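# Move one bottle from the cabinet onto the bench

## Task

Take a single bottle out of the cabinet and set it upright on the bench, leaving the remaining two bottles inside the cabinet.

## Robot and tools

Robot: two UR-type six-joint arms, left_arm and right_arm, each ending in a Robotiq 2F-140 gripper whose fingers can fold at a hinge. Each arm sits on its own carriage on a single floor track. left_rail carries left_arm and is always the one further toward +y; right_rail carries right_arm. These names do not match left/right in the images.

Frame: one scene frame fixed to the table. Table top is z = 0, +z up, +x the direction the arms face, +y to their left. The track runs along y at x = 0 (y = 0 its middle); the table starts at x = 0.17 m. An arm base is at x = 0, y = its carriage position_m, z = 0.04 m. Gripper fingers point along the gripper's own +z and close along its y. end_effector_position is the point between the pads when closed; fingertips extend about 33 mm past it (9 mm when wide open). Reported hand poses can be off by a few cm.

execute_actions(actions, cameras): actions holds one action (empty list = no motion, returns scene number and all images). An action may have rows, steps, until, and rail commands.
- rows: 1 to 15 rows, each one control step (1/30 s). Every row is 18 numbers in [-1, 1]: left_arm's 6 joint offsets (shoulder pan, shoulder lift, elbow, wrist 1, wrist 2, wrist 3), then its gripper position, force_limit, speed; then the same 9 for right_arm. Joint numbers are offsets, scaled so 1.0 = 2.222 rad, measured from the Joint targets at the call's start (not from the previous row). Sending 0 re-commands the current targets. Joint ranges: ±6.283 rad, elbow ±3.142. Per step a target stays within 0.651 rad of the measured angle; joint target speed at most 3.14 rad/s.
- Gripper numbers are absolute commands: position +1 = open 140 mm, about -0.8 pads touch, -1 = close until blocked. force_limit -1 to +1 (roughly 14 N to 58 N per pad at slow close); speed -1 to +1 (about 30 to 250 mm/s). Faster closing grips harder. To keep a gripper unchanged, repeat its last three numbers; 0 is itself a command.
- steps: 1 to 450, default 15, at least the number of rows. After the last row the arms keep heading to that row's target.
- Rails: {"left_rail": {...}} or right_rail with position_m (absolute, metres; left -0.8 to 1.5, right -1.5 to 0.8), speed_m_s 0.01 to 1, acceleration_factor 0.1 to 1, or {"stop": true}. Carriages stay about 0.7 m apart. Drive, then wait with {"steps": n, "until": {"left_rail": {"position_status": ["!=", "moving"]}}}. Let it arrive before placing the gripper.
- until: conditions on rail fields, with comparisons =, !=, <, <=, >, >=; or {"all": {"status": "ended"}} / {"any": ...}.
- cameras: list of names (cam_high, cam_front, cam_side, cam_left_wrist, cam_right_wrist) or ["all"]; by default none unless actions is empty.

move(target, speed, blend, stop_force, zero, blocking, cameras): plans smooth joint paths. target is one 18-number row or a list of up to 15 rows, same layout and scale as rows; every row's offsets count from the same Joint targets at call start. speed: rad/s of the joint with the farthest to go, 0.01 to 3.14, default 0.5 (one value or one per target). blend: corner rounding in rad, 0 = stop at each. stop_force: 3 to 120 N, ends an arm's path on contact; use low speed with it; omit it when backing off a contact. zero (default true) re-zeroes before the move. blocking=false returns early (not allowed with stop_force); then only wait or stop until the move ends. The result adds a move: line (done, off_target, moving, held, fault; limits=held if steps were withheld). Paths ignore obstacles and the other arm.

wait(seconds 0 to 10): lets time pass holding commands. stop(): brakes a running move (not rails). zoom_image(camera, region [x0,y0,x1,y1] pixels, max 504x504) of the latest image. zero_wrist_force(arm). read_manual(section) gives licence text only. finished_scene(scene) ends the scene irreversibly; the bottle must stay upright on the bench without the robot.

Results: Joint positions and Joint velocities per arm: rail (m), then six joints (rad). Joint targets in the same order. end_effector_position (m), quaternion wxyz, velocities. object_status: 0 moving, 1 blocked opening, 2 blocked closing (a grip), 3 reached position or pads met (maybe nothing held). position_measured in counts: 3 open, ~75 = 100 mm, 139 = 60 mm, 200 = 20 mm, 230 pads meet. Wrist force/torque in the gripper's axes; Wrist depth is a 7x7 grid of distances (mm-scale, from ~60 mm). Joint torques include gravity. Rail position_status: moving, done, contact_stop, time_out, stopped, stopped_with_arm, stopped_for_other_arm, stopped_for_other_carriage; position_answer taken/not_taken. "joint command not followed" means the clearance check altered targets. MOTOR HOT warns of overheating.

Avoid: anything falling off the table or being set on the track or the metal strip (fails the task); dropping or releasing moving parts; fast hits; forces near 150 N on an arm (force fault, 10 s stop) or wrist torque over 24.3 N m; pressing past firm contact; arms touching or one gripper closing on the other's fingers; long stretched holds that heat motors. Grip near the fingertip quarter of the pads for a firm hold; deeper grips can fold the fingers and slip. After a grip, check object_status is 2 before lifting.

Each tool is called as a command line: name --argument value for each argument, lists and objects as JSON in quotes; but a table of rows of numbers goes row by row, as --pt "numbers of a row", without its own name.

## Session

execute_actions --actions '[]'

Scene clock: 0.00 s.
left_arm: end_effector_position=(+0.3456, +1.0379, +0.5800) position_measured=3 object_status=3 end_effector_quat_wxyz=(+0.000, +0.000, +1.000, +0.000) | right_arm: end_effector_position=(+0.3456, -1.0777, +0.5800) position_measured=3 object_status=3 end_effector_quat_wxyz=(+0.000, +0.000, +1.000, +0.000)
Joint positions: left_arm=[1.011 -0.316 -1.725 0.971 -0.816 -1.571 -0.316] | right_arm=[-1.105 -0.316 -1.725 0.971 -0.816 -1.571 -0.316]
Joint velocities: within noise
Joint torques (N m): no reading
Wrist force (N): no reading
Wrist torque (N m): no reading
Wrist force, peak (N): no reading
Wrist depth (mm): cam_left_wrist=[645 634 619 632 650 618 614 / - - - - 641 645 - / - - - - - - - / - 140 738 - - - 126 / - 112 - - - - - / - 1629 - 800 - - - / - 1745 1759 1745 1848 1773 1691] | cam_right_wrist=[649 653 649 663 659 667 667 / 690 685 685 690 679 679 688 / 719 731 714 717 722 736 726 / 756 136 783 754 772 746 741 / - 135 818 831 815 822 108 / 98 864 857 888 877 864 870 / 2050 1924 1958 2050 1994 2031 1976]
Joint targets: left_arm=[1.011 -0.316 -1.725 0.971 -0.816 -1.571 -0.316] | right_arm=[-1.105 -0.316 -1.725 0.971 -0.816 -1.571 -0.316]
Tool commands: left_gripper/position=+1.0 left_gripper/force_limit=+1.0 left_gripper/speed=+1.0 right_gripper/position=+1.0 right_gripper/force_limit=+1.0 right_gripper/speed=+1.0
left_rail: position_m=1.011 position_status=done
right_rail: position_m=-1.105 position_status=done
camera_calibration:
cam_left_wrist: T_world_to_cam=[[0.0149658, 0.999459, -0.0292999, -1.01435], [0.946835, -0.00474744, 0.321684, -0.506568], [0.321371, -0.0325564, -0.946394, 0.617029], [0, 0, 0, 1]] pos_world=[0.296522, 1.03149, 0.717186]
cam_right_wrist: T_world_to_cam=[[-0.00196906, 0.999945, -0.010313, 1.09786], [0.947586, 0.00516071, 0.319458, -0.496374], [0.319493, -0.00914344, -0.947544, 0.567582], [0, 0, 0, 1]] pos_world=[0.29118, -1.09005, 0.707702]

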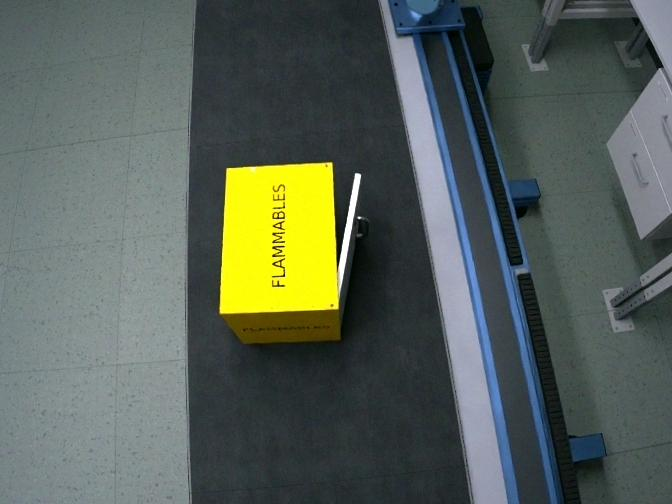

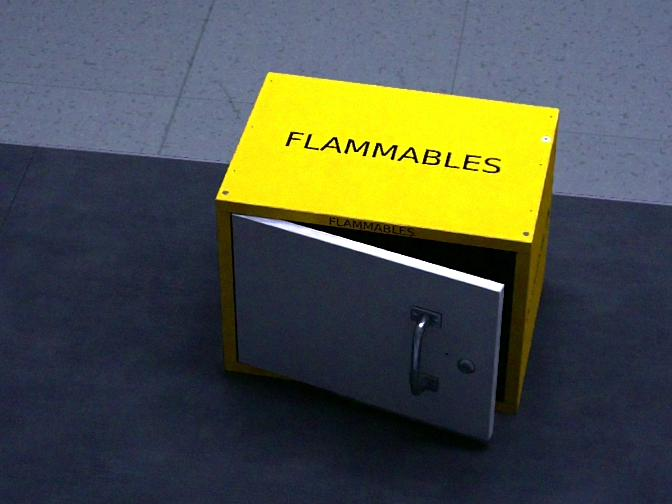

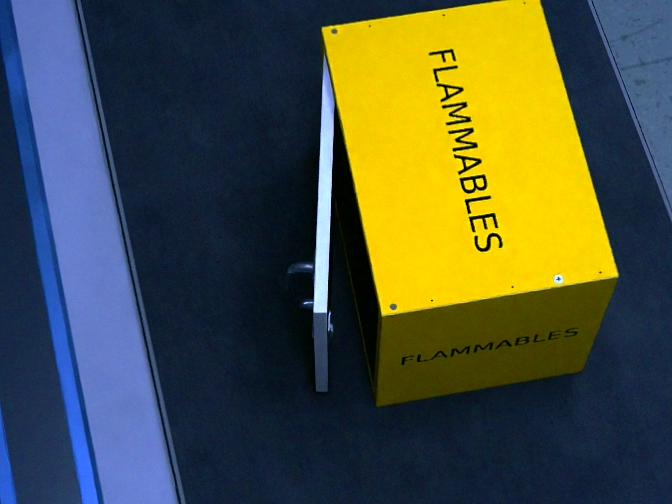

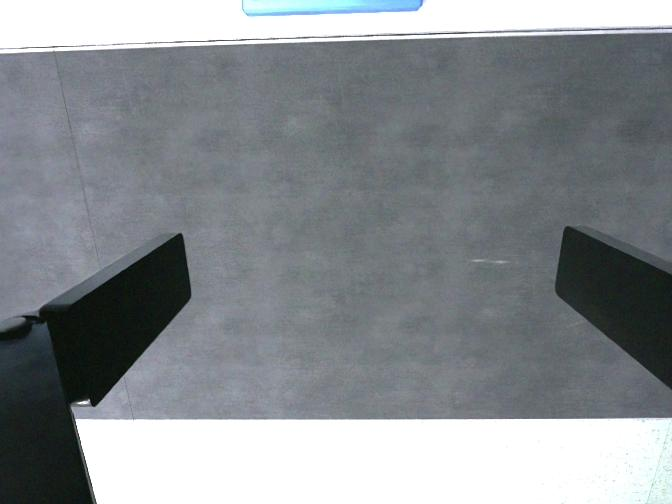

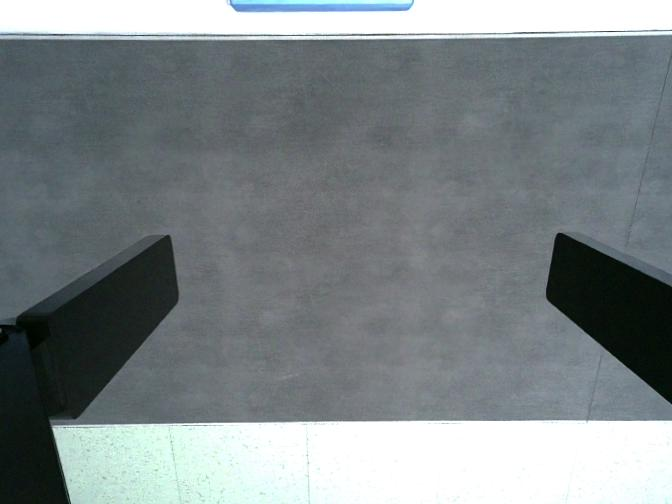

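move --target '[-0.6691,0.5784,-0.0766,0.2049,0.7016,0.1422,0.2,-1,-1,0.3564,0.1762,0.1697,0.0074,0.8747,0.0711,-0.05,-1,-1]' --speed 1.5

move --target '[0,0,0,0,0,0,0.2,-1,-1,0.3564,0.1762,0.1697,0.0074,0.8747,0.0711,-0.05,-1,-1]' --speed 1.5

execute_actions --actions '[{"left_rail":{"position_m":0.75},"steps":150,"until":{"left_rail":{"position_status":["!=","moving"]}}}]' --cameras '["cam_left_wrist","cam_side","cam_high"]'

Scene clock: 57.73 s.
left_arm: end_effector_position=(+0.2606, +0.1806, +0.1456) position_measured=104 object_status=3 end_effector_quat_wxyz=(+0.078, +0.703, -0.077, +0.703) | right_arm: end_effector_position=(+0.3774, -0.4345, +0.6199) position_measured=135 object_status=0 end_effector_quat_wxyz=(-0.334, +0.138, +0.593, +0.719)
Joint positions: left_arm=[1.011 -1.803 -0.44 0.8 -0.361 -0.012 0] | right_arm=[-1.105 0.476 -1.334 1.348 -0.8 0.373 -0.158]
Joint torques (N m): left_arm=[-9.01 -51.27 -32.96 1.68 2.52 1.51] | right_arm=[13.76 -29.08 -16.9 -1.06 3.39 2.22]
Wrist force (N): left_arm=[0.3 -1.7 -0.1] | right_arm=[0.7 -0.2 -4.6]
Wrist torque (N m): left_arm=[-0.23 0.63 -0.14] | right_arm=[0.29 0.03 -0.06]
Wrist force, peak (N): left_arm=[-3.6 0.9 -4.1] | right_arm=[0.5 -0.3 -4.9]
Wrist depth (mm): cam_left_wrist=[- - 4072 300 296 292 287 / - - - 321 312 307 300 / - 4148 - 337 326 324 317 / - 3546 157 354 347 331 334 / - 88 107 376 368 119 84 / - - - 305 - - - / - - - - - - -] | cam_right_wrist=[2089 3089 2285 - - - - / 1859 3656 - 3917 6093 - - / 867 1142 4667 4667 - 3134 2493 / 1239 1556 154 4768 151 2812 - / 741 89 89 - 135 89 89 / - - - 4062 4476 - - / - - - - - - -]
Joint targets: left_arm=[1.011 -1.803 -0.440 0.800 -0.361 -0.012 0.000] | right_arm=[-1.105 0.476 -1.334 1.348 -0.800 0.373 -0.158]
left_rail: position_m=1.011 position_status=done
right_rail: position_m=-1.105 position_status=done
move: done

Scene clock: 59.83 s.
left_arm: end_effector_position=(+0.2606, +0.1806, +0.1456) position_measured=104 object_status=3 end_effector_quat_wxyz=(+0.078, +0.703, -0.077, +0.703) | right_arm: end_effector_position=(+0.3000, -0.4059, +0.1703) position_measured=135 object_status=3 end_effector_quat_wxyz=(-0.183, +0.683, +0.182, +0.683)
Joint positions: left_arm=[1.011 -1.803 -0.44 0.8 -0.361 -0.012 0] | right_arm=[-1.105 1.268 -0.942 1.725 -0.783 2.316 0]
Joint torques (N m): left_arm=[-9.71 -50.4 -34.06 1.67 2.55 1.7] | right_arm=[14.05 -38.68 -9.9 -0.27 1.56 2.08]
Wrist force (N): left_arm=[0.3 -1.6 0.4] | right_arm=[-1.8 2.1 -4.0]
Wrist torque (N m): left_arm=[-0.21 0.64 -0.14] | right_arm=[0.48 0.32 0.14]
Wrist force, peak (N): left_arm=[0.5 -1.9 0.0] | right_arm=[-3.4 2.0 -5.9]
Wrist depth (mm): cam_left_wrist=[- 3054 - 300 295 292 288 / - - - 320 309 308 301 / - - - 330 326 319 316 / 3282 3546 158 350 349 143 333 / - 88 106 377 364 119 85 / - - - - 311 - - / - - 246 - - - -] | cam_right_wrist=[412 337 330 451 - - - / 427 310 347 424 - - 4218 / 424 328 369 453 564 4985 3538 / 599 352 155 481 158 3375 3482 / 542 89 89 440 402 89 90 / - - 308 341 340 - - / - - - 268 270 - -]
Joint targets: left_arm=[1.011 -1.803 -0.440 0.800 -0.361 -0.012 0.000] | right_arm=[-1.105 1.268 -0.942 1.725 -0.783 2.316 0.000]
left_rail: position_m=1.011 position_status=done
right_rail: position_m=-1.105 position_status=done
move: done

Scene clock: 61.40 s.
left_arm: end_effector_position=(+0.2606, -0.0800, +0.1456) position_measured=104 object_status=3 end_effector_quat_wxyz=(+0.078, +0.703, -0.077, +0.703) | right_arm: end_effector_position=(+0.3000, -0.4059, +0.1702) position_measured=135 object_status=3 end_effector_quat_wxyz=(-0.183, +0.683, +0.182, +0.683)
Joint positions: left_arm=[0.75 -1.803 -0.44 0.8 -0.361 -0.012 0] | right_arm=[-1.105 1.268 -0.942 1.725 -0.783 2.316 0]
Joint torques (N m): left_arm=[-6.56 -53.28 -26.5 -1.03 1.17 1.6] | right_arm=[13.99 -38.91 -10.28 -0.16 1.79 2.11]
Wrist force (N): left_arm=[0.3 -1.5 0.1] | right_arm=[-1.8 2.2 -4.2]
Wrist torque (N m): left_arm=[-0.18 0.64 -0.15] | right_arm=[0.49 0.33 0.14]
Wrist force, peak (N): left_arm=[0.4 -3.1 -0.3] | right_arm=[-1.8 2.2 -4.2]
Wrist depth (mm): cam_left_wrist=[251 247 243 242 235 237 - / 266 259 254 246 247 247 - / 280 276 272 264 260 261 - / - 291 161 278 274 143 - / - 88 119 301 295 119 85 / - - - - - - - / - - - - - - -] | cam_right_wrist=[371 303 329 405 3917 4218 3917 / 413 311 348 426 - 4139 4570 / 419 326 364 453 621 - 3538 / 649 333 155 473 157 3538 3482 / 538 89 90 439 402 89 90 / - - 308 339 341 - - / - - - 270 270 - -]
Joint targets: left_arm=[0.750 -1.803 -0.440 0.800 -0.361 -0.012 0.000] | right_arm=[-1.105 1.268 -0.942 1.725 -0.783 2.316 0.000]
Tool commands: left_gripper/position=+0.2 left_gripper/force_limit=-1.0 left_gripper/speed=-1.0 right_gripper/position=-0.05 right_gripper/force_limit=-1.0 right_gripper/speed=-1.0
left_rail: position_m=0.750 position_status=done
right_rail: position_m=-1.105 position_status=done
camera_calibration:
cam_left_wrist: T_world_to_cam=[[-0.189626, -0.981751, -0.0143586, -0.0158746], [-0.312998, 0.0743039, -0.946843, 0.227681], [0.930631, -0.175052, -0.321376, -0.0643184], [0, 0, 0, 1]] pos_world=[0.12811, -0.0437615, 0.194679]
Images, in order (width x height): cam_high 672x504, cam_side 672x504, cam_left_wrist 672x504.

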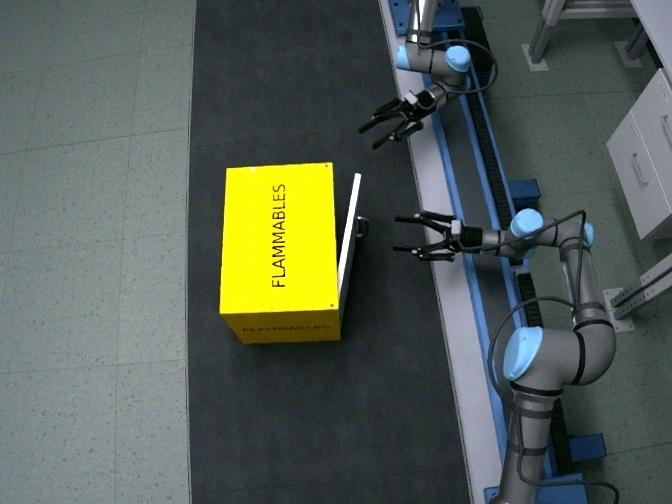

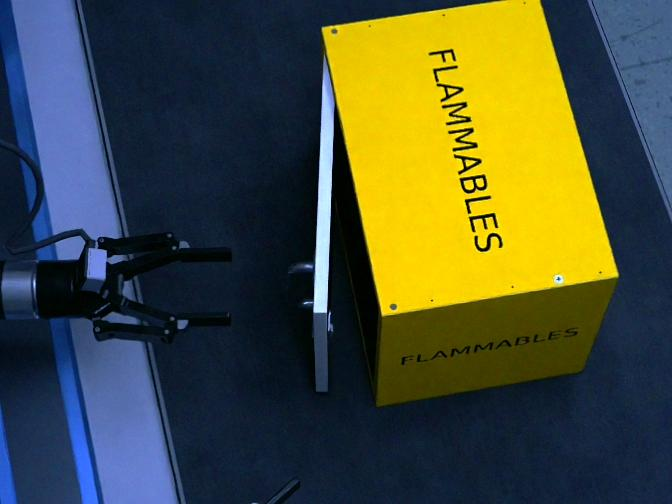

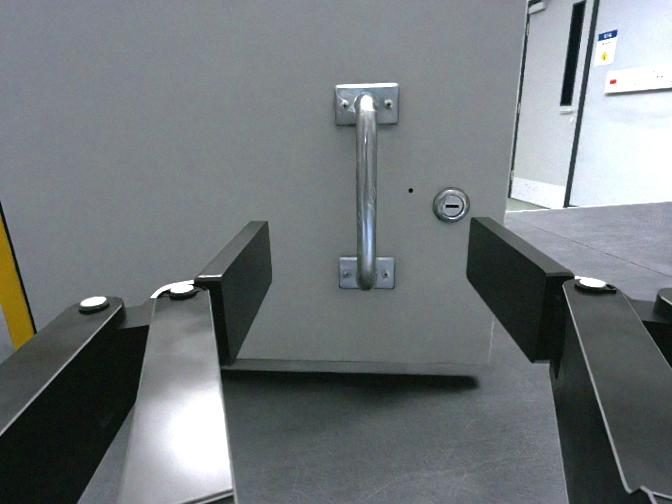

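move --target '[0.0466,0.0304,-0.0620,0.0320,0.0465,0,0.2,-1,-1,0,0,0,0,0,0,-0.05,-1,-1]' --speed 0.2 --stop_force 15 --cameras '["cam_left_wrist"]'

Scene clock: 108.13 s.
left_arm: end_effector_position=(+0.3371, -0.1002, +0.1453) position_measured=104 object_status=3 end_effector_quat_wxyz=(+0.077, +0.703, -0.078, +0.703) | right_arm: end_effector_position=(+0.3000, -0.4059, +0.1702) position_measured=135 object_status=3 end_effector_quat_wxyz=(-0.183, +0.683, +0.182, +0.683)
Joint positions: left_arm=[0.75 -1.699 -0.373 0.663 -0.29 0.091 0] | right_arm=[-1.105 1.268 -0.942 1.725 -0.783 2.316 0]
Joint torques (N m): left_arm=[8.12 -53.25 -32.71 1.48 2.57 1.66] | right_arm=[14.05 -38.94 -10.05 -0.32 1.64 2.07]
Wrist force (N): left_arm=[0.1 -1.8 0.2] | right_arm=[-1.5 2.1 -3.8]
Wrist torque (N m): left_arm=[-0.24 0.70 -0.14] | right_arm=[0.48 0.29 0.14]
Wrist force, peak (N): left_arm=[0.2 -2.1 1.7] | right_arm=[-1.8 2.3 -4.3]
Wrist depth (mm): cam_left_wrist=[177 175 171 168 166 164 2557 / 187 184 180 177 175 172 2681 / 197 195 191 187 185 181 2681 / 209 205 161 197 194 143 539 / - 88 137 207 206 120 85 / - - 228 225 221 - - / - - - - - - -] | cam_right_wrist=[3274 338 326 433 3988 3375 - / 426 308 350 428 - 4387 4667 / 358 326 366 452 5223 - 3848 / 515 350 139 477 158 3323 3482 / 543 89 90 440 400 89 90 / - - 309 342 337 - - / - - - 269 271 - -]
Joint targets: left_arm=[0.750 -1.699 -0.373 0.663 -0.290 0.091 0.000] | right_arm=[-1.105 1.268 -0.942 1.725 -0.783 2.316 0.000]
left_rail: position_m=0.750 position_status=done
right_rail: position_m=-1.105 position_status=done
move: done
camera_calibration:
cam_left_wrist: T_world_to_cam=[[-0.189365, -0.981789, -0.015205, -0.0211141], [-0.312868, 0.0750087, -0.94683, 0.252825], [0.930728, -0.17454, -0.321374, -0.139039], [0, 0, 0, 1]] pos_world=[0.20451, -0.0639616, 0.194378]
Images, in order (width x height): cam_left_wrist 672x504.

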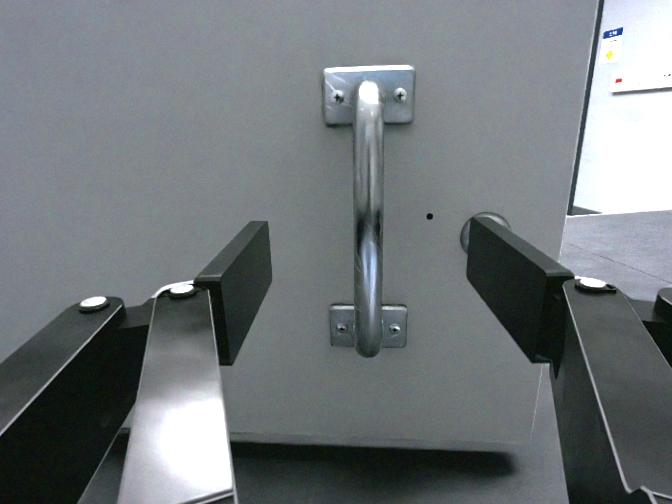

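execute_actions --actions '[{"rows":[[0,0,0,0,0,0,-1,0,-1,0,0,0,0,0,0,-0.05,-1,-1]],"steps":85}]'

move --pt "-0.0122 -0.0533 0.1092 -0.0559 0.0272 0 -1 0 -1 0 0 0 0 0 0 -0.05 -1 -1" --pt "-0.0233 -0.0994 0.2035 -0.1041 0.0556 0 -1 0 -1 0 0 0 0 0 0 -0.05 -1 -1" --pt "-0.0424 -0.1744 0.3555 -0.1811 0.1150 0 -1 0 -1 0 0 0 0 0 0 -0.05 -1 -1" --pt "-0.0560 -0.2386 0.4847 -0.2461 0.1799 0 -1 0 -1 0 0 0 0 0 0 -0.05 -1 -1" --pt "-0.0602 -0.2955 0.5981 -0.3026 0.2543 0 -1 0 -1 0 0 0 0 0 0 -0.05 -1 -1" --pt "-0.0488 -0.3458 0.6964 -0.3506 0.3442 0 -1 0 -1 0 0 0 0 0 0 -0.05 -1 -1" --pt "-0.0338 -0.3678 0.7386 -0.3708 0.3986 0 -1 0 -1 0 0 0 0 0 0 -0.05 -1 -1" --pt "-0.0102 -0.3867 0.7749 -0.3882 0.4614 0 -1 0 -1 0 0 0 0 0 0 -0.05 -1 -1" --pt "0.0246 -0.4022 0.8034 -0.4013 0.5360 0 -1 0 -1 0 0 0 0 0 0 -0.05 -1 -1" --pt "0.0707 -0.4124 0.8224 -0.4100 0.6208 0 -1 0 -1 0 0 0 0 0 0 -0.05 -1 -1" --pt "0.1283 -0.4156 0.8282 -0.4126 0.7181 0 -1 0 -1 0 0 0 0 0 0 -0.05 -1 -1" --pt "0.1957 -0.4138 0.8250 -0.4112 0.8244 0 -1 0 -1 0 0 0 0 0 0 -0.05 -1 -1" --pt "0.2644 -0.4050 0.8089 -0.4039 0.9324 0 -1 0 -1 0 0 0 0 0 0 -0.05 -1 -1" --speed 0.38 --blend 0.02 --stop_force 45 --cameras '["cam_front","cam_side","cam_right_wrist"]'

Scene clock: 131.53 s.
left_arm: end_effector_position=(+0.3371, -0.1002, +0.1453) position_measured=215 object_status=2 end_effector_quat_wxyz=(+0.077, +0.703, -0.078, +0.703) | right_arm: end_effector_position=(+0.3000, -0.4059, +0.1702) position_measured=135 object_status=3 end_effector_quat_wxyz=(-0.183, +0.683, +0.182, +0.683)
Joint positions: left_arm=[0.75 -1.699 -0.373 0.663 -0.29 0.091 0] | right_arm=[-1.105 1.268 -0.942 1.725 -0.783 2.316 0]
Joint torques (N m): left_arm=[-7.2 -52.39 -33.73 -2.09 2.57 1.57] | right_arm=[13.52 -39.37 -10.26 -0.34 1.53 1.93]
Wrist force (N): left_arm=[0.8 -6.6 -1.4] | right_arm=[-1.7 2.3 -4.1]
Wrist torque (N m): left_arm=[-0.18 0.67 -0.16] | right_arm=[0.53 0.32 0.14]
Wrist force, peak (N): left_arm=[-0.2 -7.9 -1.2] | right_arm=[-1.8 2.3 -4.2]
Wrist depth (mm): cam_left_wrist=[177 175 171 169 166 164 2748 / 187 184 181 176 175 172 2932 / 198 195 191 183 184 181 2498 / 209 206 203 156 152 188 - / 224 216 - 93 79 78 365 / - - - - - 74 60 / - - - - - - -] | cam_right_wrist=[374 303 329 416 - 4768 3917 / 428 312 345 423 551 4062 3988 / 406 327 372 457 4874 - - / 512 351 155 475 157 3482 3323 / - 89 89 445 404 89 90 / - - 69 339 341 - - / - - - 268 270 - -]
Joint targets: left_arm=[0.750 -1.699 -0.373 0.663 -0.290 0.091 0.000] | right_arm=[-1.105 1.268 -0.942 1.725 -0.783 2.316 0.000]
left_rail: position_m=0.750 position_status=done
right_rail: position_m=-1.105 position_status=done

Scene clock: 140.00 s.
left_arm: end_effector_position=(+0.1985, +0.2572, +0.1452) position_measured=215 object_status=2 end_effector_quat_wxyz=(+0.532, +0.466, -0.532, +0.465) | right_arm: end_effector_position=(+0.3000, -0.4059, +0.1702) position_measured=135 object_status=3 end_effector_quat_wxyz=(-0.183, +0.683, +0.182, +0.683)
Joint positions: left_arm=[0.75 -1.112 -1.272 2.46 -1.187 2.163 0] | right_arm=[-1.105 1.268 -0.942 1.725 -0.783 2.316 0]
Joint torques (N m): left_arm=[6.07 -22.18 -26.41 -4 5.23 1.45] | right_arm=[13.11 -39.06 -10.5 -0.22 1.44 1.85]
Wrist force (N): left_arm=[-17.9 -11.2 4.4] | right_arm=[-2.0 2.1 -4.1]
Wrist torque (N m): left_arm=[-0.24 0.50 -0.25] | right_arm=[0.48 0.35 0.14]
Wrist force, peak (N): left_arm=[-22.0 -8.3 3.8] | right_arm=[-1.6 2.3 -4.2]
Wrist depth (mm): cam_left_wrist=[182 179 174 170 166 162 163 / 193 189 184 178 174 170 1895 / 203 200 194 188 183 179 - / 217 212 205 156 188 187 - / 233 222 - 93 79 81 - / - - - - - 74 60 / - - - - - - -] | cam_right_wrist=[500 388 320 477 4387 4476 4139 / 550 657 353 427 5223 4387 4218 / 579 659 368 455 5928 - 4570 / 579 601 140 474 157 3482 3427 / 539 89 90 438 402 89 90 / - - 307 341 339 - - / - - - 270 272 - -]
Joint targets: left_arm=[0.750 -1.112 -1.272 2.460 -1.187 2.163 0.000] | right_arm=[-1.105 1.268 -0.942 1.725 -0.783 2.316 0.000]
left_rail: position_m=0.750 position_status=done
right_rail: position_m=-1.105 position_status=done
move: done
camera_calibration:
cam_right_wrist: T_world_to_cam=[[0.50782, -0.861462, 0.00147182, -0.488747], [-0.274077, -0.163183, -0.947762, 0.188173], [0.816701, 0.480889, -0.318974, 0.142832], [0, 0, 0, 1]] pos_world=[0.183118, -0.459017, 0.224623]
Images, in order (width x height): cam_front 672x504, cam_side 672x504, cam_right_wrist 672x504.

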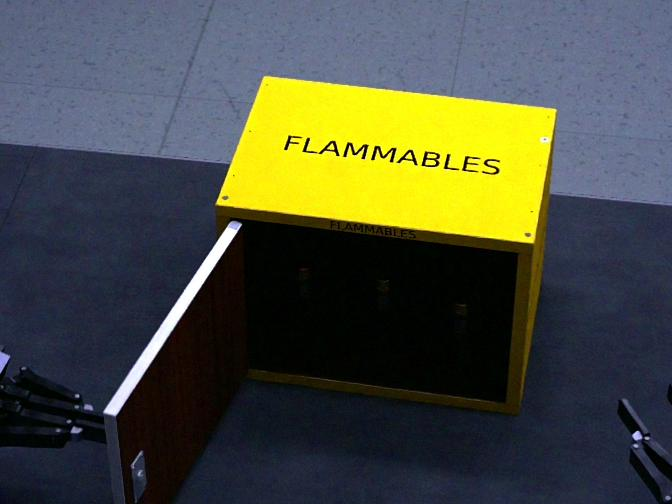

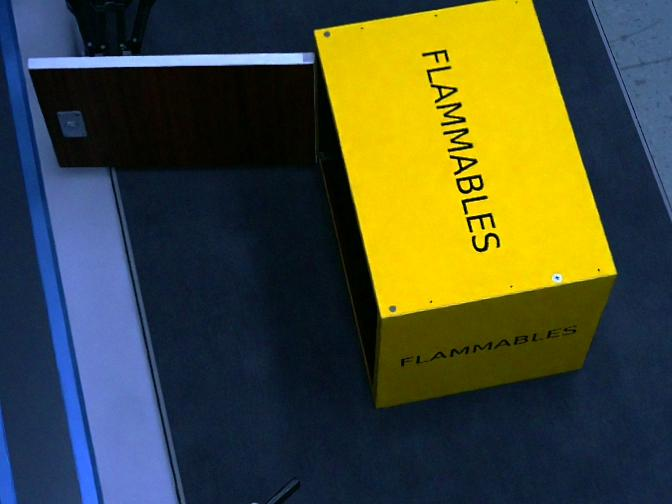

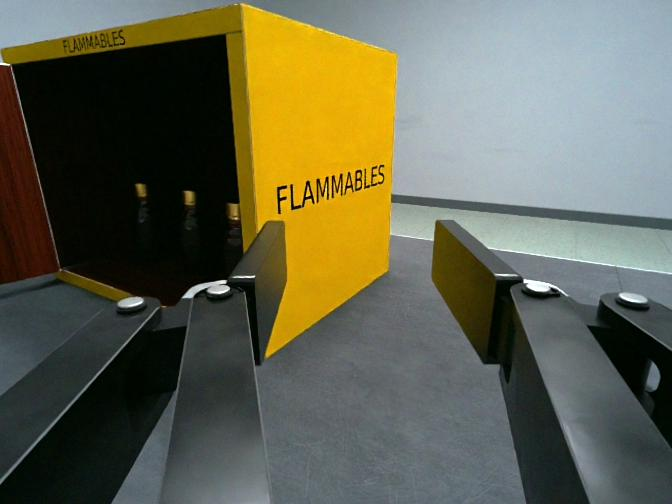

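move --target '[0,0,0,0,0,0,-1,0,-1,-0.2235,-0.0467,0.3606,-0.3139,-0.0196,0,-0.1,-1,-1]' --speed 1.0

execute_actions --actions '[{"right_rail":{"position_m":-0.44},"steps":150,"until":{"right_rail":{"position_status":["!=","moving"]}}}]' --cameras '["cam_right_wrist"]'

Scene clock: 164.87 s.
left_arm: end_effector_position=(+0.1985, +0.2572, +0.1452) position_measured=215 object_status=2 end_effector_quat_wxyz=(+0.532, +0.466, -0.532, +0.465) | right_arm: end_effector_position=(+0.3958, -0.8145, +0.0802) position_measured=141 object_status=3 end_effector_quat_wxyz=(-0.025, +0.706, +0.024, +0.707)
Joint positions: left_arm=[0.75 -1.112 -1.272 2.46 -1.187 2.163 0] | right_arm=[-1.105 0.771 -1.046 2.526 -1.481 2.273 0]
Joint torques (N m): left_arm=[4.64 -21.88 -24.38 -3.83 5.13 1.47] | right_arm=[-13.95 -40.35 1.37 -2.91 -1.6 1.81]
Wrist force (N): left_arm=[-16.8 -10.7 4.1] | right_arm=[-1.6 1.9 -4.0]
Wrist torque (N m): left_arm=[-0.26 0.48 -0.25] | right_arm=[0.44 0.32 0.12]
Wrist force, peak (N): left_arm=[-18.2 -11.3 4.5] | right_arm=[-2.0 4.6 -4.9]
Wrist depth (mm): cam_left_wrist=[183 178 174 170 166 162 159 / 193 188 183 177 174 170 1032 / 204 200 194 188 183 177 1745 / 217 212 205 155 186 187 - / 232 223 - 93 79 81 2017 / - - - - - 74 60 / - - - - - - -] | cam_right_wrist=[3848 6093 5350 - 5624 3782 4218 / - - 4218 3538 - 4768 4218 / 5624 5772 632 5101 - 5624 611 / 428 428 141 428 164 423 422 / - 89 89 273 238 89 91 / - - 69 201 201 - - / - - - 160 160 - -]
Joint targets: left_arm=[0.750 -1.112 -1.272 2.460 -1.187 2.163 0.000] | right_arm=[-1.105 0.771 -1.046 2.526 -1.481 2.273 0.000]
left_rail: position_m=0.750 position_status=done
right_rail: position_m=-1.105 position_status=done
move: done

Scene clock: 167.23 s.
left_arm: end_effector_position=(+0.1985, +0.2572, +0.1452) position_measured=215 object_status=2 end_effector_quat_wxyz=(+0.532, +0.466, -0.532, +0.465) | right_arm: end_effector_position=(+0.3958, -0.1496, +0.0802) position_measured=141 object_status=3 end_effector_quat_wxyz=(-0.025, +0.706, +0.024, +0.707)
Joint positions: left_arm=[0.75 -1.112 -1.272 2.46 -1.187 2.163 0] | right_arm=[-0.44 0.771 -1.046 2.526 -1.481 2.273 0]
Joint torques (N m): left_arm=[3.9 -21.32 -24.19 -3.71 5.01 1.57] | right_arm=[-7.39 -32.91 -6.59 -1.84 0.11 1.8]
Wrist force (N): left_arm=[-17.1 -10.8 4.1] | right_arm=[-1.8 1.9 -3.8]
Wrist torque (N m): left_arm=[-0.27 0.54 -0.26] | right_arm=[0.43 0.35 0.12]
Wrist force, peak (N): left_arm=[-18.1 -11.5 4.5] | right_arm=[-1.9 3.5 -4.0]
Wrist depth (mm): cam_left_wrist=[183 179 174 170 165 162 163 / 195 188 184 178 173 170 - / 203 199 194 188 183 179 - / 219 213 205 156 188 185 - / 233 222 - 93 78 81 1018 / - - - - - 74 60 / - - - - - - -] | cam_right_wrist=[388 431 419 411 402 179 4570 / 371 452 438 433 417 175 4874 / 289 473 463 237 436 174 - / 301 330 158 246 164 184 421 / - 89 89 235 206 89 91 / - - 69 202 202 - - / - - - 160 160 - -]
Joint targets: left_arm=[0.750 -1.112 -1.272 2.460 -1.187 2.163 0.000] | right_arm=[-0.440 0.771 -1.046 2.526 -1.481 2.273 0.000]
Tool commands: left_gripper/position=-1.0 left_gripper/force_limit=+0.0 left_gripper/speed=-1.0 right_gripper/position=-0.1 right_gripper/force_limit=-1.0 right_gripper/speed=-1.0
left_rail: position_m=0.750 position_status=done
right_rail: position_m=-0.440 position_status=done
camera_calibration:
cam_right_wrist: T_world_to_cam=[[0.0794683, -0.996836, 0.00152787, -0.16719], [-0.317756, -0.0267844, -0.947794, 0.208664], [0.944837, 0.0748342, -0.318879, -0.19883], [0, 0, 0, 1]] pos_world=[0.267452, -0.146193, 0.134623]
Images, in order (width x height): cam_right_wrist 672x504.

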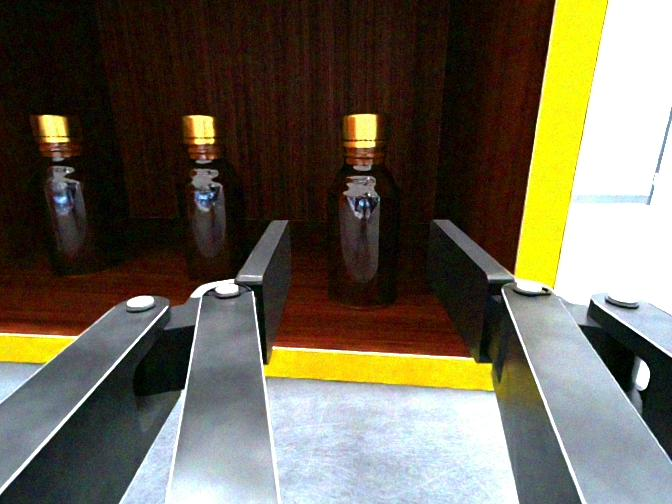

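move --pt "0 0 0 0 0 0 -1 0 -1 -0.0575 0.0060 -0.0330 0.0270 -0.0580 0 -0.1 -1 -1" --pt "0 0 0 0 0 0 -1 0 -1 -0.1008 0.0164 -0.0756 0.0592 -0.1013 0 -0.1 -1 -1" --speed 0.15 --blend '[0.02,0]' --stop_force 8 --cameras '["cam_right_wrist"]'

Scene clock: 181.57 s.
left_arm: end_effector_position=(+0.1985, +0.2572, +0.1452) position_measured=215 object_status=2 end_effector_quat_wxyz=(+0.532, +0.466, -0.532, +0.465) | right_arm: end_effector_position=(+0.5081, -0.1415, +0.0803) position_measured=141 object_status=3 end_effector_quat_wxyz=(-0.025, +0.706, +0.025, +0.707)
Joint positions: left_arm=[0.75 -1.112 -1.272 2.46 -1.187 2.163 0] | right_arm=[-0.44 0.547 -1.01 2.358 -1.349 2.048 0]
Joint torques (N m): left_arm=[3.73 -22.14 -26.99 -3.83 5 1.47] | right_arm=[-13.46 -24.45 -12.2 -0.62 -1.53 1.83]
Wrist force (N): left_arm=[-17.1 -11.0 4.5] | right_arm=[-2.0 2.1 -4.1]
Wrist torque (N m): left_arm=[-0.27 0.49 -0.26] | right_arm=[0.47 0.40 0.14]
Wrist force, peak (N): left_arm=[-18.3 -11.4 4.5] | right_arm=[-1.7 2.4 -4.9]
Wrist depth (mm): cam_left_wrist=[183 179 174 170 166 162 164 / 193 189 184 175 174 170 - / 204 200 195 188 183 179 2244 / 217 212 205 155 133 187 2017 / 232 223 - 93 79 78 373 / - - - - - 74 60 / - - - - - - -] | cam_right_wrist=[329 326 317 312 303 214 129 / 341 337 335 321 313 210 127 / 346 168 354 138 327 206 126 / 333 163 159 132 132 186 125 / - 89 90 142 137 89 91 / - - 157 154 157 - - / - - - 138 138 - -]
Joint targets: left_arm=[0.750 -1.112 -1.272 2.460 -1.187 2.163 0.000] | right_arm=[-0.440 0.547 -1.010 2.358 -1.349 2.048 0.000]
left_rail: position_m=0.750 position_status=done
right_rail: position_m=-0.440 position_status=done
move: done
camera_calibration:
cam_right_wrist: T_world_to_cam=[[0.08057, -0.996748, 0.00169957, -0.168672], [-0.317605, -0.0272891, -0.94783, 0.244468], [0.944794, 0.0758269, -0.318771, -0.30548], [0, 0, 0, 1]] pos_world=[0.37985, -0.138288, 0.134623]
Images, in order (width x height): cam_right_wrist 672x504.

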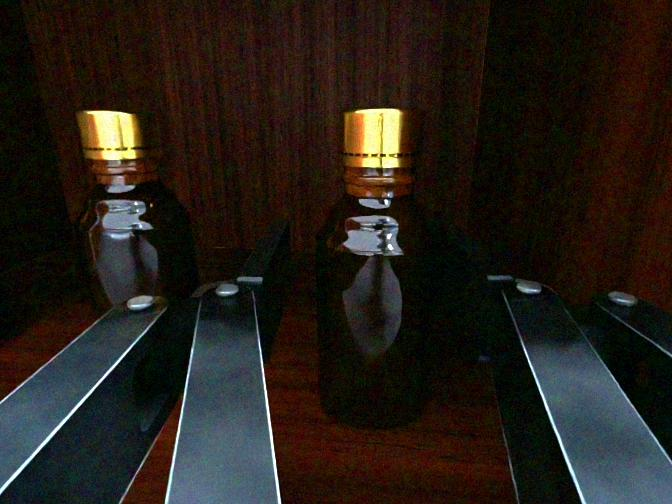

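move --target '[0,0,0,0,0,0,-1,0,-1,-0.0038,0.0009,-0.0038,0.0029,-0.0038,0,-0.1,-1,-1]' --speed 0.1 --stop_force 8

execute_actions --actions '[{"rows":[[0,0,0,0,0,0,-1,0,-1,0,0,0,0,0,0,-1,-0.02,-1]],"steps":60}]' --cameras '["cam_right_wrist"]'

Scene clock: 194.33 s.
left_arm: end_effector_position=(+0.1985, +0.2572, +0.1452) position_measured=215 object_status=2 end_effector_quat_wxyz=(+0.532, +0.466, -0.532, +0.465) | right_arm: end_effector_position=(+0.5132, -0.1416, +0.0804) position_measured=141 object_status=3 end_effector_quat_wxyz=(-0.025, +0.706, +0.025, +0.707)
Joint positions: left_arm=[0.75 -1.112 -1.272 2.46 -1.187 2.163 0] | right_arm=[-0.44 0.539 -1.008 2.349 -1.343 2.039 0]
Joint torques (N m): left_arm=[5.6 -21.81 -25.07 -3.63 5.06 1.54] | right_arm=[-13.43 -25 -12.16 -0.63 -1.62 1.71]
Wrist force (N): left_arm=[-17.7 -11.1 4.4] | right_arm=[-2.1 2.2 -4.2]
Wrist torque (N m): left_arm=[-0.25 0.53 -0.25] | right_arm=[0.49 0.42 0.14]
Wrist force, peak (N): left_arm=[-18.2 -11.5 4.4] | right_arm=[-1.7 2.2 -4.5]
Wrist depth (mm): cam_left_wrist=[183 179 174 170 166 162 163 / 193 189 183 177 174 170 1078 / 203 199 195 186 183 179 1004 / - 212 206 155 188 187 - / 234 219 - 93 78 81 1759 / - - - - - 74 60 / - - - - - - -] | cam_right_wrist=[328 321 313 307 297 214 129 / 340 334 329 317 309 211 128 / 332 162 349 130 323 206 126 / 301 157 159 127 128 186 125 / - 89 89 133 132 89 91 / - - 157 145 157 - - / - - - 137 137 - -]
Joint targets: left_arm=[0.750 -1.112 -1.272 2.460 -1.187 2.163 0.000] | right_arm=[-0.440 0.539 -1.008 2.349 -1.343 2.039 0.000]
left_rail: position_m=0.750 position_status=done
right_rail: position_m=-0.440 position_status=done
move: done

Scene clock: 196.53 s.
left_arm: end_effector_position=(+0.1985, +0.2572, +0.1452) position_measured=215 object_status=2 end_effector_quat_wxyz=(+0.532, +0.466, -0.532, +0.465) | right_arm: end_effector_position=(+0.5132, -0.1416, +0.0804) position_measured=162 object_status=2 end_effector_quat_wxyz=(-0.025, +0.706, +0.025, +0.707)
Joint positions: left_arm=[0.75 -1.112 -1.272 2.46 -1.187 2.163 0] | right_arm=[-0.44 0.539 -1.008 2.349 -1.343 2.039 0]
Joint torques (N m): left_arm=[4.57 -22.28 -26.69 -4.15 5.11 1.56] | right_arm=[-6.08 -25.74 -11.44 -0.99 -0.02 1.7]
Wrist force (N): left_arm=[-17.4 -11.0 4.2] | right_arm=[0.1 2.0 -5.7]
Wrist torque (N m): left_arm=[-0.26 0.53 -0.26] | right_arm=[0.50 0.27 0.16]
Wrist force, peak (N): left_arm=[-18.3 -11.4 4.4] | right_arm=[0.4 2.2 -6.0]
Wrist depth (mm): cam_left_wrist=[183 179 174 170 166 162 1773 / 193 188 183 178 173 170 - / 203 200 194 188 183 178 982 / 218 212 205 156 188 187 2017 / 233 222 - 93 79 81 1088 / - - - - - 74 60 / - - - - - - -] | cam_right_wrist=[328 322 313 305 298 215 129 / 339 334 330 314 312 211 128 / 328 163 348 128 330 207 127 / 330 158 362 126 130 203 125 / 255 84 83 132 132 84 107 / - 70 - 143 154 - 72 / - - - 137 137 - -]
Joint targets: left_arm=[0.750 -1.112 -1.272 2.460 -1.187 2.163 0.000] | right_arm=[-0.440 0.539 -1.008 2.349 -1.343 2.039 0.000]
left_rail: position_m=0.750 position_status=done
right_rail: position_m=-0.440 position_status=done
camera_calibration:
cam_right_wrist: T_world_to_cam=[[0.08057, -0.996748, 0.00169957, -0.169075], [-0.317605, -0.0272891, -0.94783, 0.246151], [0.944794, 0.0758269, -0.318771, -0.310172], [0, 0, 0, 1]] pos_world=[0.38485, -0.138288, 0.134723]
Images, in order (width x height): cam_right_wrist 672x504.

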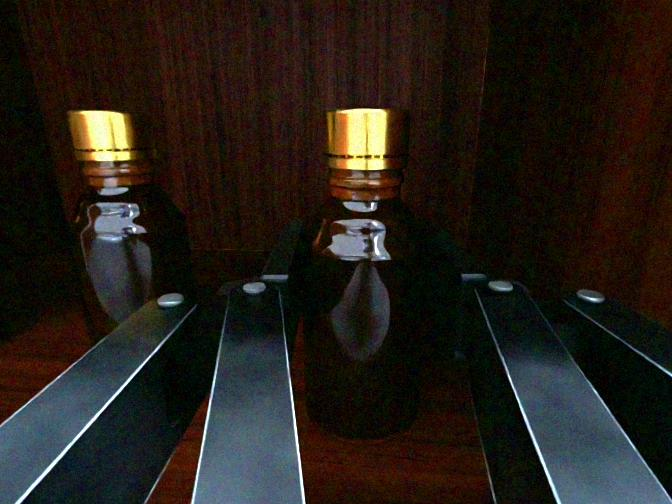

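execute_actions --actions '[{"rows":[[0,0,0,0,0,0,-1,0,-1,0,0,0,0,0,0,-0.1,-1,-1]],"steps":30}]'

move --target '[0,0,0,0,0,0,-1,0,-1,0.0080,-0.0019,0.0080,-0.0060,0.0080,0,-0.1,-1,-1]' --speed 0.1 --cameras '["cam_right_wrist"]'

Scene clock: 204.37 s.
left_arm: end_effector_position=(+0.1985, +0.2572, +0.1452) position_measured=215 object_status=2 end_effector_quat_wxyz=(+0.532, +0.466, -0.532, +0.465) | right_arm: end_effector_position=(+0.5132, -0.1416, +0.0804) position_measured=141 object_status=3 end_effector_quat_wxyz=(-0.025, +0.706, +0.025, +0.707)
Joint positions: left_arm=[0.75 -1.112 -1.272 2.46 -1.187 2.163 0] | right_arm=[-0.44 0.539 -1.008 2.349 -1.343 2.039 0]
Joint torques (N m): left_arm=[3.28 -22.56 -25.42 -3.86 5.01 1.49] | right_arm=[8.23 -28.01 -9.38 -1.72 1.17 1.67]
Wrist force (N): left_arm=[-18.0 -11.4 4.7] | right_arm=[-1.9 2.1 -4.1]
Wrist torque (N m): left_arm=[-0.29 0.53 -0.25] | right_arm=[0.46 0.37 0.14]
Wrist force, peak (N): left_arm=[-18.1 -11.5 4.6] | right_arm=[0.2 1.8 -6.1]
Wrist depth (mm): cam_left_wrist=[182 179 174 170 166 161 163 / 193 189 183 178 173 172 1278 / 205 200 194 187 179 179 2855 / 218 212 203 155 185 187 - / 236 221 - 93 79 81 401 / - - - - - 74 60 / - - - - - - -] | cam_right_wrist=[327 320 312 305 298 214 129 / 338 333 330 315 313 211 127 / 331 347 349 128 329 208 126 / 302 158 159 126 131 187 126 / - 89 89 132 134 89 91 / - - 157 144 165 - - / - - - 138 138 - -]
Joint targets: left_arm=[0.750 -1.112 -1.272 2.460 -1.187 2.163 0.000] | right_arm=[-0.440 0.539 -1.008 2.349 -1.343 2.039 0.000]
left_rail: position_m=0.750 position_status=done
right_rail: position_m=-0.440 position_status=done

Scene clock: 205.17 s.
left_arm: end_effector_position=(+0.1985, +0.2572, +0.1452) position_measured=215 object_status=2 end_effector_quat_wxyz=(+0.532, +0.466, -0.532, +0.465) | right_arm: end_effector_position=(+0.5026, -0.1416, +0.0801) position_measured=141 object_status=3 end_effector_quat_wxyz=(-0.025, +0.707, +0.025, +0.707)
Joint positions: left_arm=[0.75 -1.112 -1.272 2.46 -1.187 2.163 0] | right_arm=[-0.44 0.556 -1.012 2.367 -1.356 2.057 0]
Joint torques (N m): left_arm=[4.47 -21.88 -25.83 -3.79 4.74 1.61] | right_arm=[13.66 -45.24 -1.43 -3.59 2.09 1.71]
Wrist force (N): left_arm=[-17.1 -10.6 4.2] | right_arm=[-2.0 2.0 -4.2]
Wrist torque (N m): left_arm=[-0.22 0.55 -0.25] | right_arm=[0.45 0.40 0.14]
Wrist force, peak (N): left_arm=[-18.0 -11.4 4.6] | right_arm=[-2.0 2.2 -4.6]
Wrist depth (mm): cam_left_wrist=[183 179 174 170 166 161 161 / 194 189 183 177 173 170 1110 / 203 198 194 189 184 179 1570 / 218 213 205 155 188 186 1128 / 232 221 - 93 79 81 1067 / - - - - - 74 60 / - - - - - - -] | cam_right_wrist=[337 330 324 315 309 213 128 / 350 347 340 327 324 209 127 / 358 181 360 140 337 206 126 / 334 167 159 136 144 186 125 / - 84 89 149 146 89 91 / - - 157 157 164 - - / - - - 137 137 - -]
Joint targets: left_arm=[0.750 -1.112 -1.272 2.460 -1.187 2.163 0.000] | right_arm=[-0.440 0.557 -1.012 2.367 -1.356 2.057 0.000]
left_rail: position_m=0.750 position_status=done
right_rail: position_m=-0.440 position_status=done
move: done
camera_calibration:
cam_right_wrist: T_world_to_cam=[[0.0806036, -0.996745, 0.00177688, -0.168243], [-0.317808, -0.0273897, -0.947759, 0.242647], [0.944723, 0.0758281, -0.318981, -0.300166], [0, 0, 0, 1]] pos_world=[0.37425, -0.138288, 0.134522]
Images, in order (width x height): cam_right_wrist 672x504.

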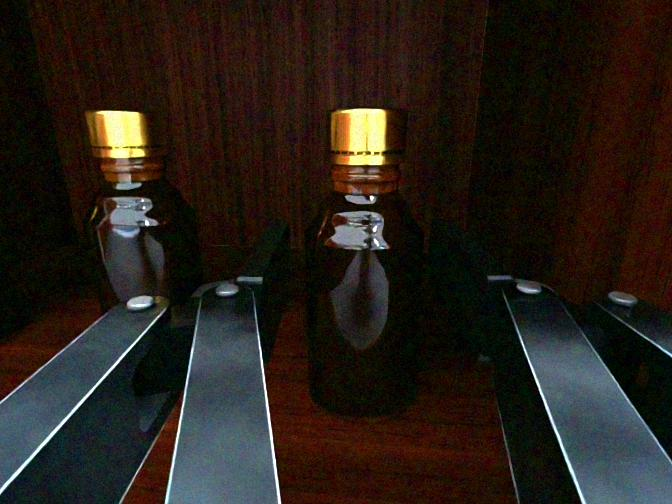

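move --target '[0,0,0,0,0,0,-1,0,-1,0.0030,-0.0007,0.0030,-0.0023,0.0030,0,-0.1,-1,-1]' --speed 0.1

execute_actions --actions '[{"rows":[[0,0,0,0,0,0,-1,0,-1,0,0,0,0,0,0,-1,-0.02,-1]],"steps":60}]' --cameras '["cam_right_wrist"]'

Scene clock: 212.57 s.
left_arm: end_effector_position=(+0.1985, +0.2572, +0.1452) position_measured=215 object_status=2 end_effector_quat_wxyz=(+0.532, +0.466, -0.532, +0.465) | right_arm: end_effector_position=(+0.4986, -0.1416, +0.0800) position_measured=141 object_status=3 end_effector_quat_wxyz=(-0.025, +0.707, +0.025, +0.707)
Joint positions: left_arm=[0.75 -1.112 -1.272 2.46 -1.187 2.163 0] | right_arm=[-0.44 0.563 -1.013 2.374 -1.361 2.064 0]
Joint torques (N m): left_arm=[2.7 -22.79 -25.83 -3.94 4.74 1.54] | right_arm=[14.57 -45.05 0.17 -3.42 1.96 1.62]
Wrist force (N): left_arm=[-17.9 -11.3 4.3] | right_arm=[-2.1 2.0 -4.1]
Wrist torque (N m): left_arm=[-0.26 0.50 -0.25] | right_arm=[0.46 0.40 0.13]
Wrist force, peak (N): left_arm=[-18.2 -11.3 4.4] | right_arm=[-2.0 2.1 -4.6]
Wrist depth (mm): cam_left_wrist=[183 178 174 170 166 162 164 / 191 188 183 178 174 169 1333 / - 198 192 188 183 178 - / - 212 205 155 188 186 1122 / 233 223 - 93 79 81 1083 / - - - - - 75 60 / - - - - - - -] | cam_right_wrist=[341 336 328 319 311 212 128 / 356 346 344 330 326 208 126 / 356 171 363 142 340 206 126 / 332 172 141 141 144 185 125 / - 88 89 151 149 89 91 / - - 157 159 164 - - / - - - 138 137 - -]
Joint targets: left_arm=[0.750 -1.112 -1.272 2.460 -1.187 2.163 0.000] | right_arm=[-0.440 0.563 -1.013 2.374 -1.361 2.064 0.000]
left_rail: position_m=0.750 position_status=done
right_rail: position_m=-0.440 position_status=done
move: done

Scene clock: 214.77 s.
left_arm: end_effector_position=(+0.1985, +0.2572, +0.1452) position_measured=215 object_status=2 end_effector_quat_wxyz=(+0.532, +0.466, -0.532, +0.465) | right_arm: end_effector_position=(+0.4985, -0.1416, +0.0800) position_measured=162 object_status=2 end_effector_quat_wxyz=(-0.025, +0.706, +0.025, +0.707)
Joint positions: left_arm=[0.75 -1.112 -1.272 2.46 -1.187 2.163 0] | right_arm=[-0.44 0.563 -1.013 2.374 -1.361 2.064 0]
Joint torques (N m): left_arm=[4.69 -22.35 -25.02 -4.07 4.64 1.44] | right_arm=[10.82 -42.04 -2.05 -1.45 -1.6 1.65]
Wrist force (N): left_arm=[-16.8 -10.7 4.2] | right_arm=[-1.4 1.9 -4.6]
Wrist torque (N m): left_arm=[-0.27 0.51 -0.26] | right_arm=[0.44 0.32 0.18]
Wrist force, peak (N): left_arm=[-18.2 -11.4 4.6] | right_arm=[-0.8 1.8 -5.7]
Wrist depth (mm): cam_left_wrist=[183 178 174 169 166 162 156 / 193 188 184 177 173 170 1073 / 204 199 193 188 183 179 - / 216 212 205 155 188 186 1293 / 232 - - 93 79 81 - / - - - - - 74 60 / - - - - - - -] | cam_right_wrist=[341 331 328 321 312 211 128 / 355 346 344 330 329 209 127 / 358 171 363 142 343 206 125 / 332 172 193 140 143 201 124 / 254 84 83 150 138 84 106 / - 70 - 160 164 - 72 / - - - 137 137 - -]
Joint targets: left_arm=[0.750 -1.112 -1.272 2.460 -1.187 2.163 0.000] | right_arm=[-0.440 0.563 -1.013 2.374 -1.361 2.064 0.000]
left_rail: position_m=0.750 position_status=done
right_rail: position_m=-0.440 position_status=done
camera_calibration:
cam_right_wrist: T_world_to_cam=[[0.0806057, -0.996744, 0.00178319, -0.168021], [-0.317808, -0.0273963, -0.947759, 0.241277], [0.944723, 0.0758281, -0.318981, -0.296412], [0, 0, 0, 1]] pos_world=[0.37025, -0.138388, 0.134422]
Images, in order (width x height): cam_right_wrist 672x504.

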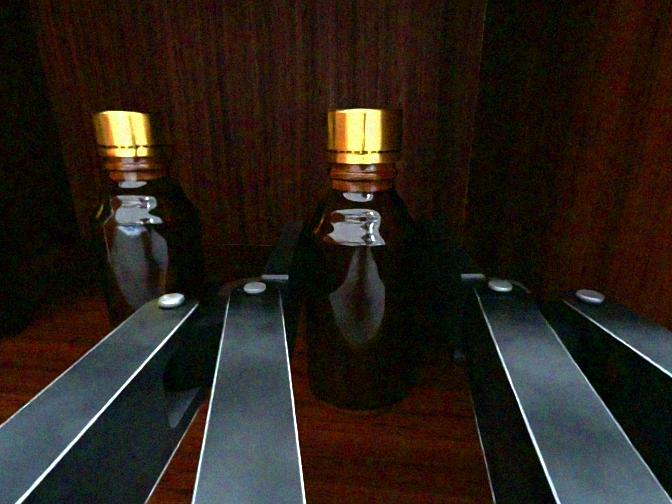

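move --target '[0,0,0,0,0,0,-1,0,-1,0,-0.0239,0.0007,0.0232,0,0,-1,-0.02,-1]' --speed 0.06

move --pt "0 0 0 0 0 0 -1 0 -1 0.0401 -0.0117 0.0371 -0.0254 0.0401 0 -1 -0.02 -1" --pt "0 0 0 0 0 0 -1 0 -1 0.1090 -0.0212 0.0732 -0.0520 0.1090 0 -1 -0.02 -1" --speed 0.15 --blend '[0.02,0]' --cameras '["cam_right_wrist"]'

Scene clock: 230.57 s.
left_arm: end_effector_position=(+0.1985, +0.2572, +0.1452) position_measured=215 object_status=2 end_effector_quat_wxyz=(+0.532, +0.466, -0.532, +0.465) | right_arm: end_effector_position=(+0.4987, -0.1415, +0.0961) position_measured=162 object_status=2 end_effector_quat_wxyz=(-0.025, +0.707, +0.025, +0.707)
Joint positions: left_arm=[0.75 -1.112 -1.272 2.46 -1.187 2.163 0] | right_arm=[-0.44 0.563 -1.066 2.375 -1.31 2.064 0]
Joint torques (N m): left_arm=[4.63 -21.01 -25.52 -3.78 4.78 1.33] | right_arm=[2.92 -47.13 -1.82 -1.11 -0.9 1.56]
Wrist force (N): left_arm=[-17.2 -11.0 4.2] | right_arm=[-4.3 1.7 -4.3]
Wrist torque (N m): left_arm=[-0.28 0.50 -0.26] | right_arm=[0.40 0.28 0.14]
Wrist force, peak (N): left_arm=[-18.1 -11.5 4.5] | right_arm=[-5.1 2.3 -4.2]
Wrist depth (mm): cam_left_wrist=[183 180 174 170 166 162 164 / 193 189 183 177 174 169 990 / 204 200 194 188 184 179 - / 218 212 205 156 188 187 - / 235 219 - 93 79 81 1731 / - - - - - 74 60 / - - - - - - -] | cam_right_wrist=[340 333 326 319 311 213 128 / 356 353 345 331 328 209 127 / 358 171 366 142 343 205 126 / 346 - 376 140 144 201 124 / 289 84 83 149 138 84 106 / - 70 - 165 179 - 72 / - - - 156 157 - -]
Joint targets: left_arm=[0.750 -1.112 -1.272 2.460 -1.187 2.163 0.000] | right_arm=[-0.440 0.563 -1.066 2.375 -1.310 2.064 0.000]
left_rail: position_m=0.750 position_status=done
right_rail: position_m=-0.440 position_status=done
move: done

Scene clock: 232.63 s.
left_arm: end_effector_position=(+0.1985, +0.2572, +0.1452) position_measured=215 object_status=2 end_effector_quat_wxyz=(+0.532, +0.466, -0.532, +0.465) | right_arm: end_effector_position=(+0.3839, -0.1492, +0.0963) position_measured=162 object_status=2 end_effector_quat_wxyz=(-0.025, +0.707, +0.025, +0.707)
Joint positions: left_arm=[0.75 -1.112 -1.272 2.46 -1.187 2.163 0] | right_arm=[-0.44 0.805 -1.114 2.538 -1.425 2.306 0]
Joint torques (N m): left_arm=[3.99 -23.04 -25.75 -4.08 4.95 1.55] | right_arm=[14.11 -40.14 1 -3.93 1.75 1.66]
Wrist force (N): left_arm=[-17.3 -11.1 4.3] | right_arm=[-4.5 2.1 -3.8]
Wrist torque (N m): left_arm=[-0.28 0.47 -0.25] | right_arm=[0.47 0.27 0.14]
Wrist force, peak (N): left_arm=[-18.3 -11.5 4.6] | right_arm=[-5.0 1.7 -4.5]
Wrist depth (mm): cam_left_wrist=[183 179 173 170 166 162 - / 192 188 184 177 174 169 - / 207 200 194 188 184 178 - / 218 212 205 157 185 185 - / 233 222 - 93 79 78 399 / - - - - - 75 60 / - - - - - - -] | cam_right_wrist=[388 441 435 423 412 178 4139 / 385 472 460 441 428 176 4301 / 307 492 469 141 386 189 5928 / 343 379 - 141 142 235 475 / 293 84 83 150 138 89 92 / - 70 - 162 205 - 72 / - - - 179 180 - -]
Joint targets: left_arm=[0.750 -1.112 -1.272 2.460 -1.187 2.163 0.000] | right_arm=[-0.440 0.805 -1.114 2.538 -1.425 2.306 0.000]
left_rail: position_m=0.750 position_status=done
right_rail: position_m=-0.440 position_status=done
move: done
camera_calibration:
cam_right_wrist: T_world_to_cam=[[0.0805729, -0.996747, 0.00168087, -0.166365], [-0.317905, -0.0272963, -0.94773, 0.220037], [0.944693, 0.0758269, -0.31907, -0.182382], [0, 0, 0, 1]] pos_world=[0.255651, -0.145988, 0.150622]
Images, in order (width x height): cam_right_wrist 672x504.

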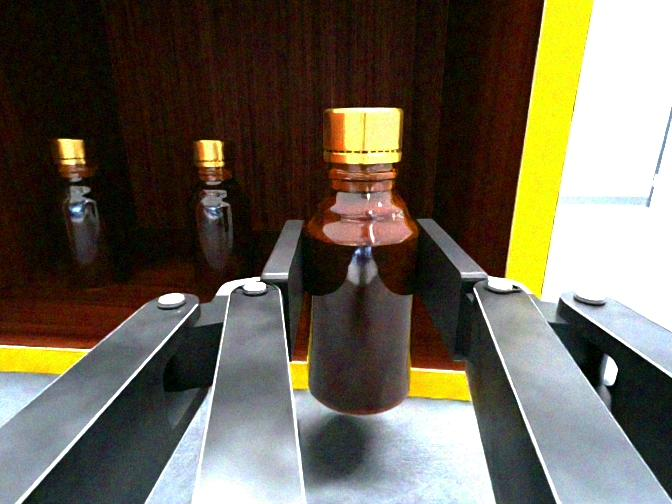

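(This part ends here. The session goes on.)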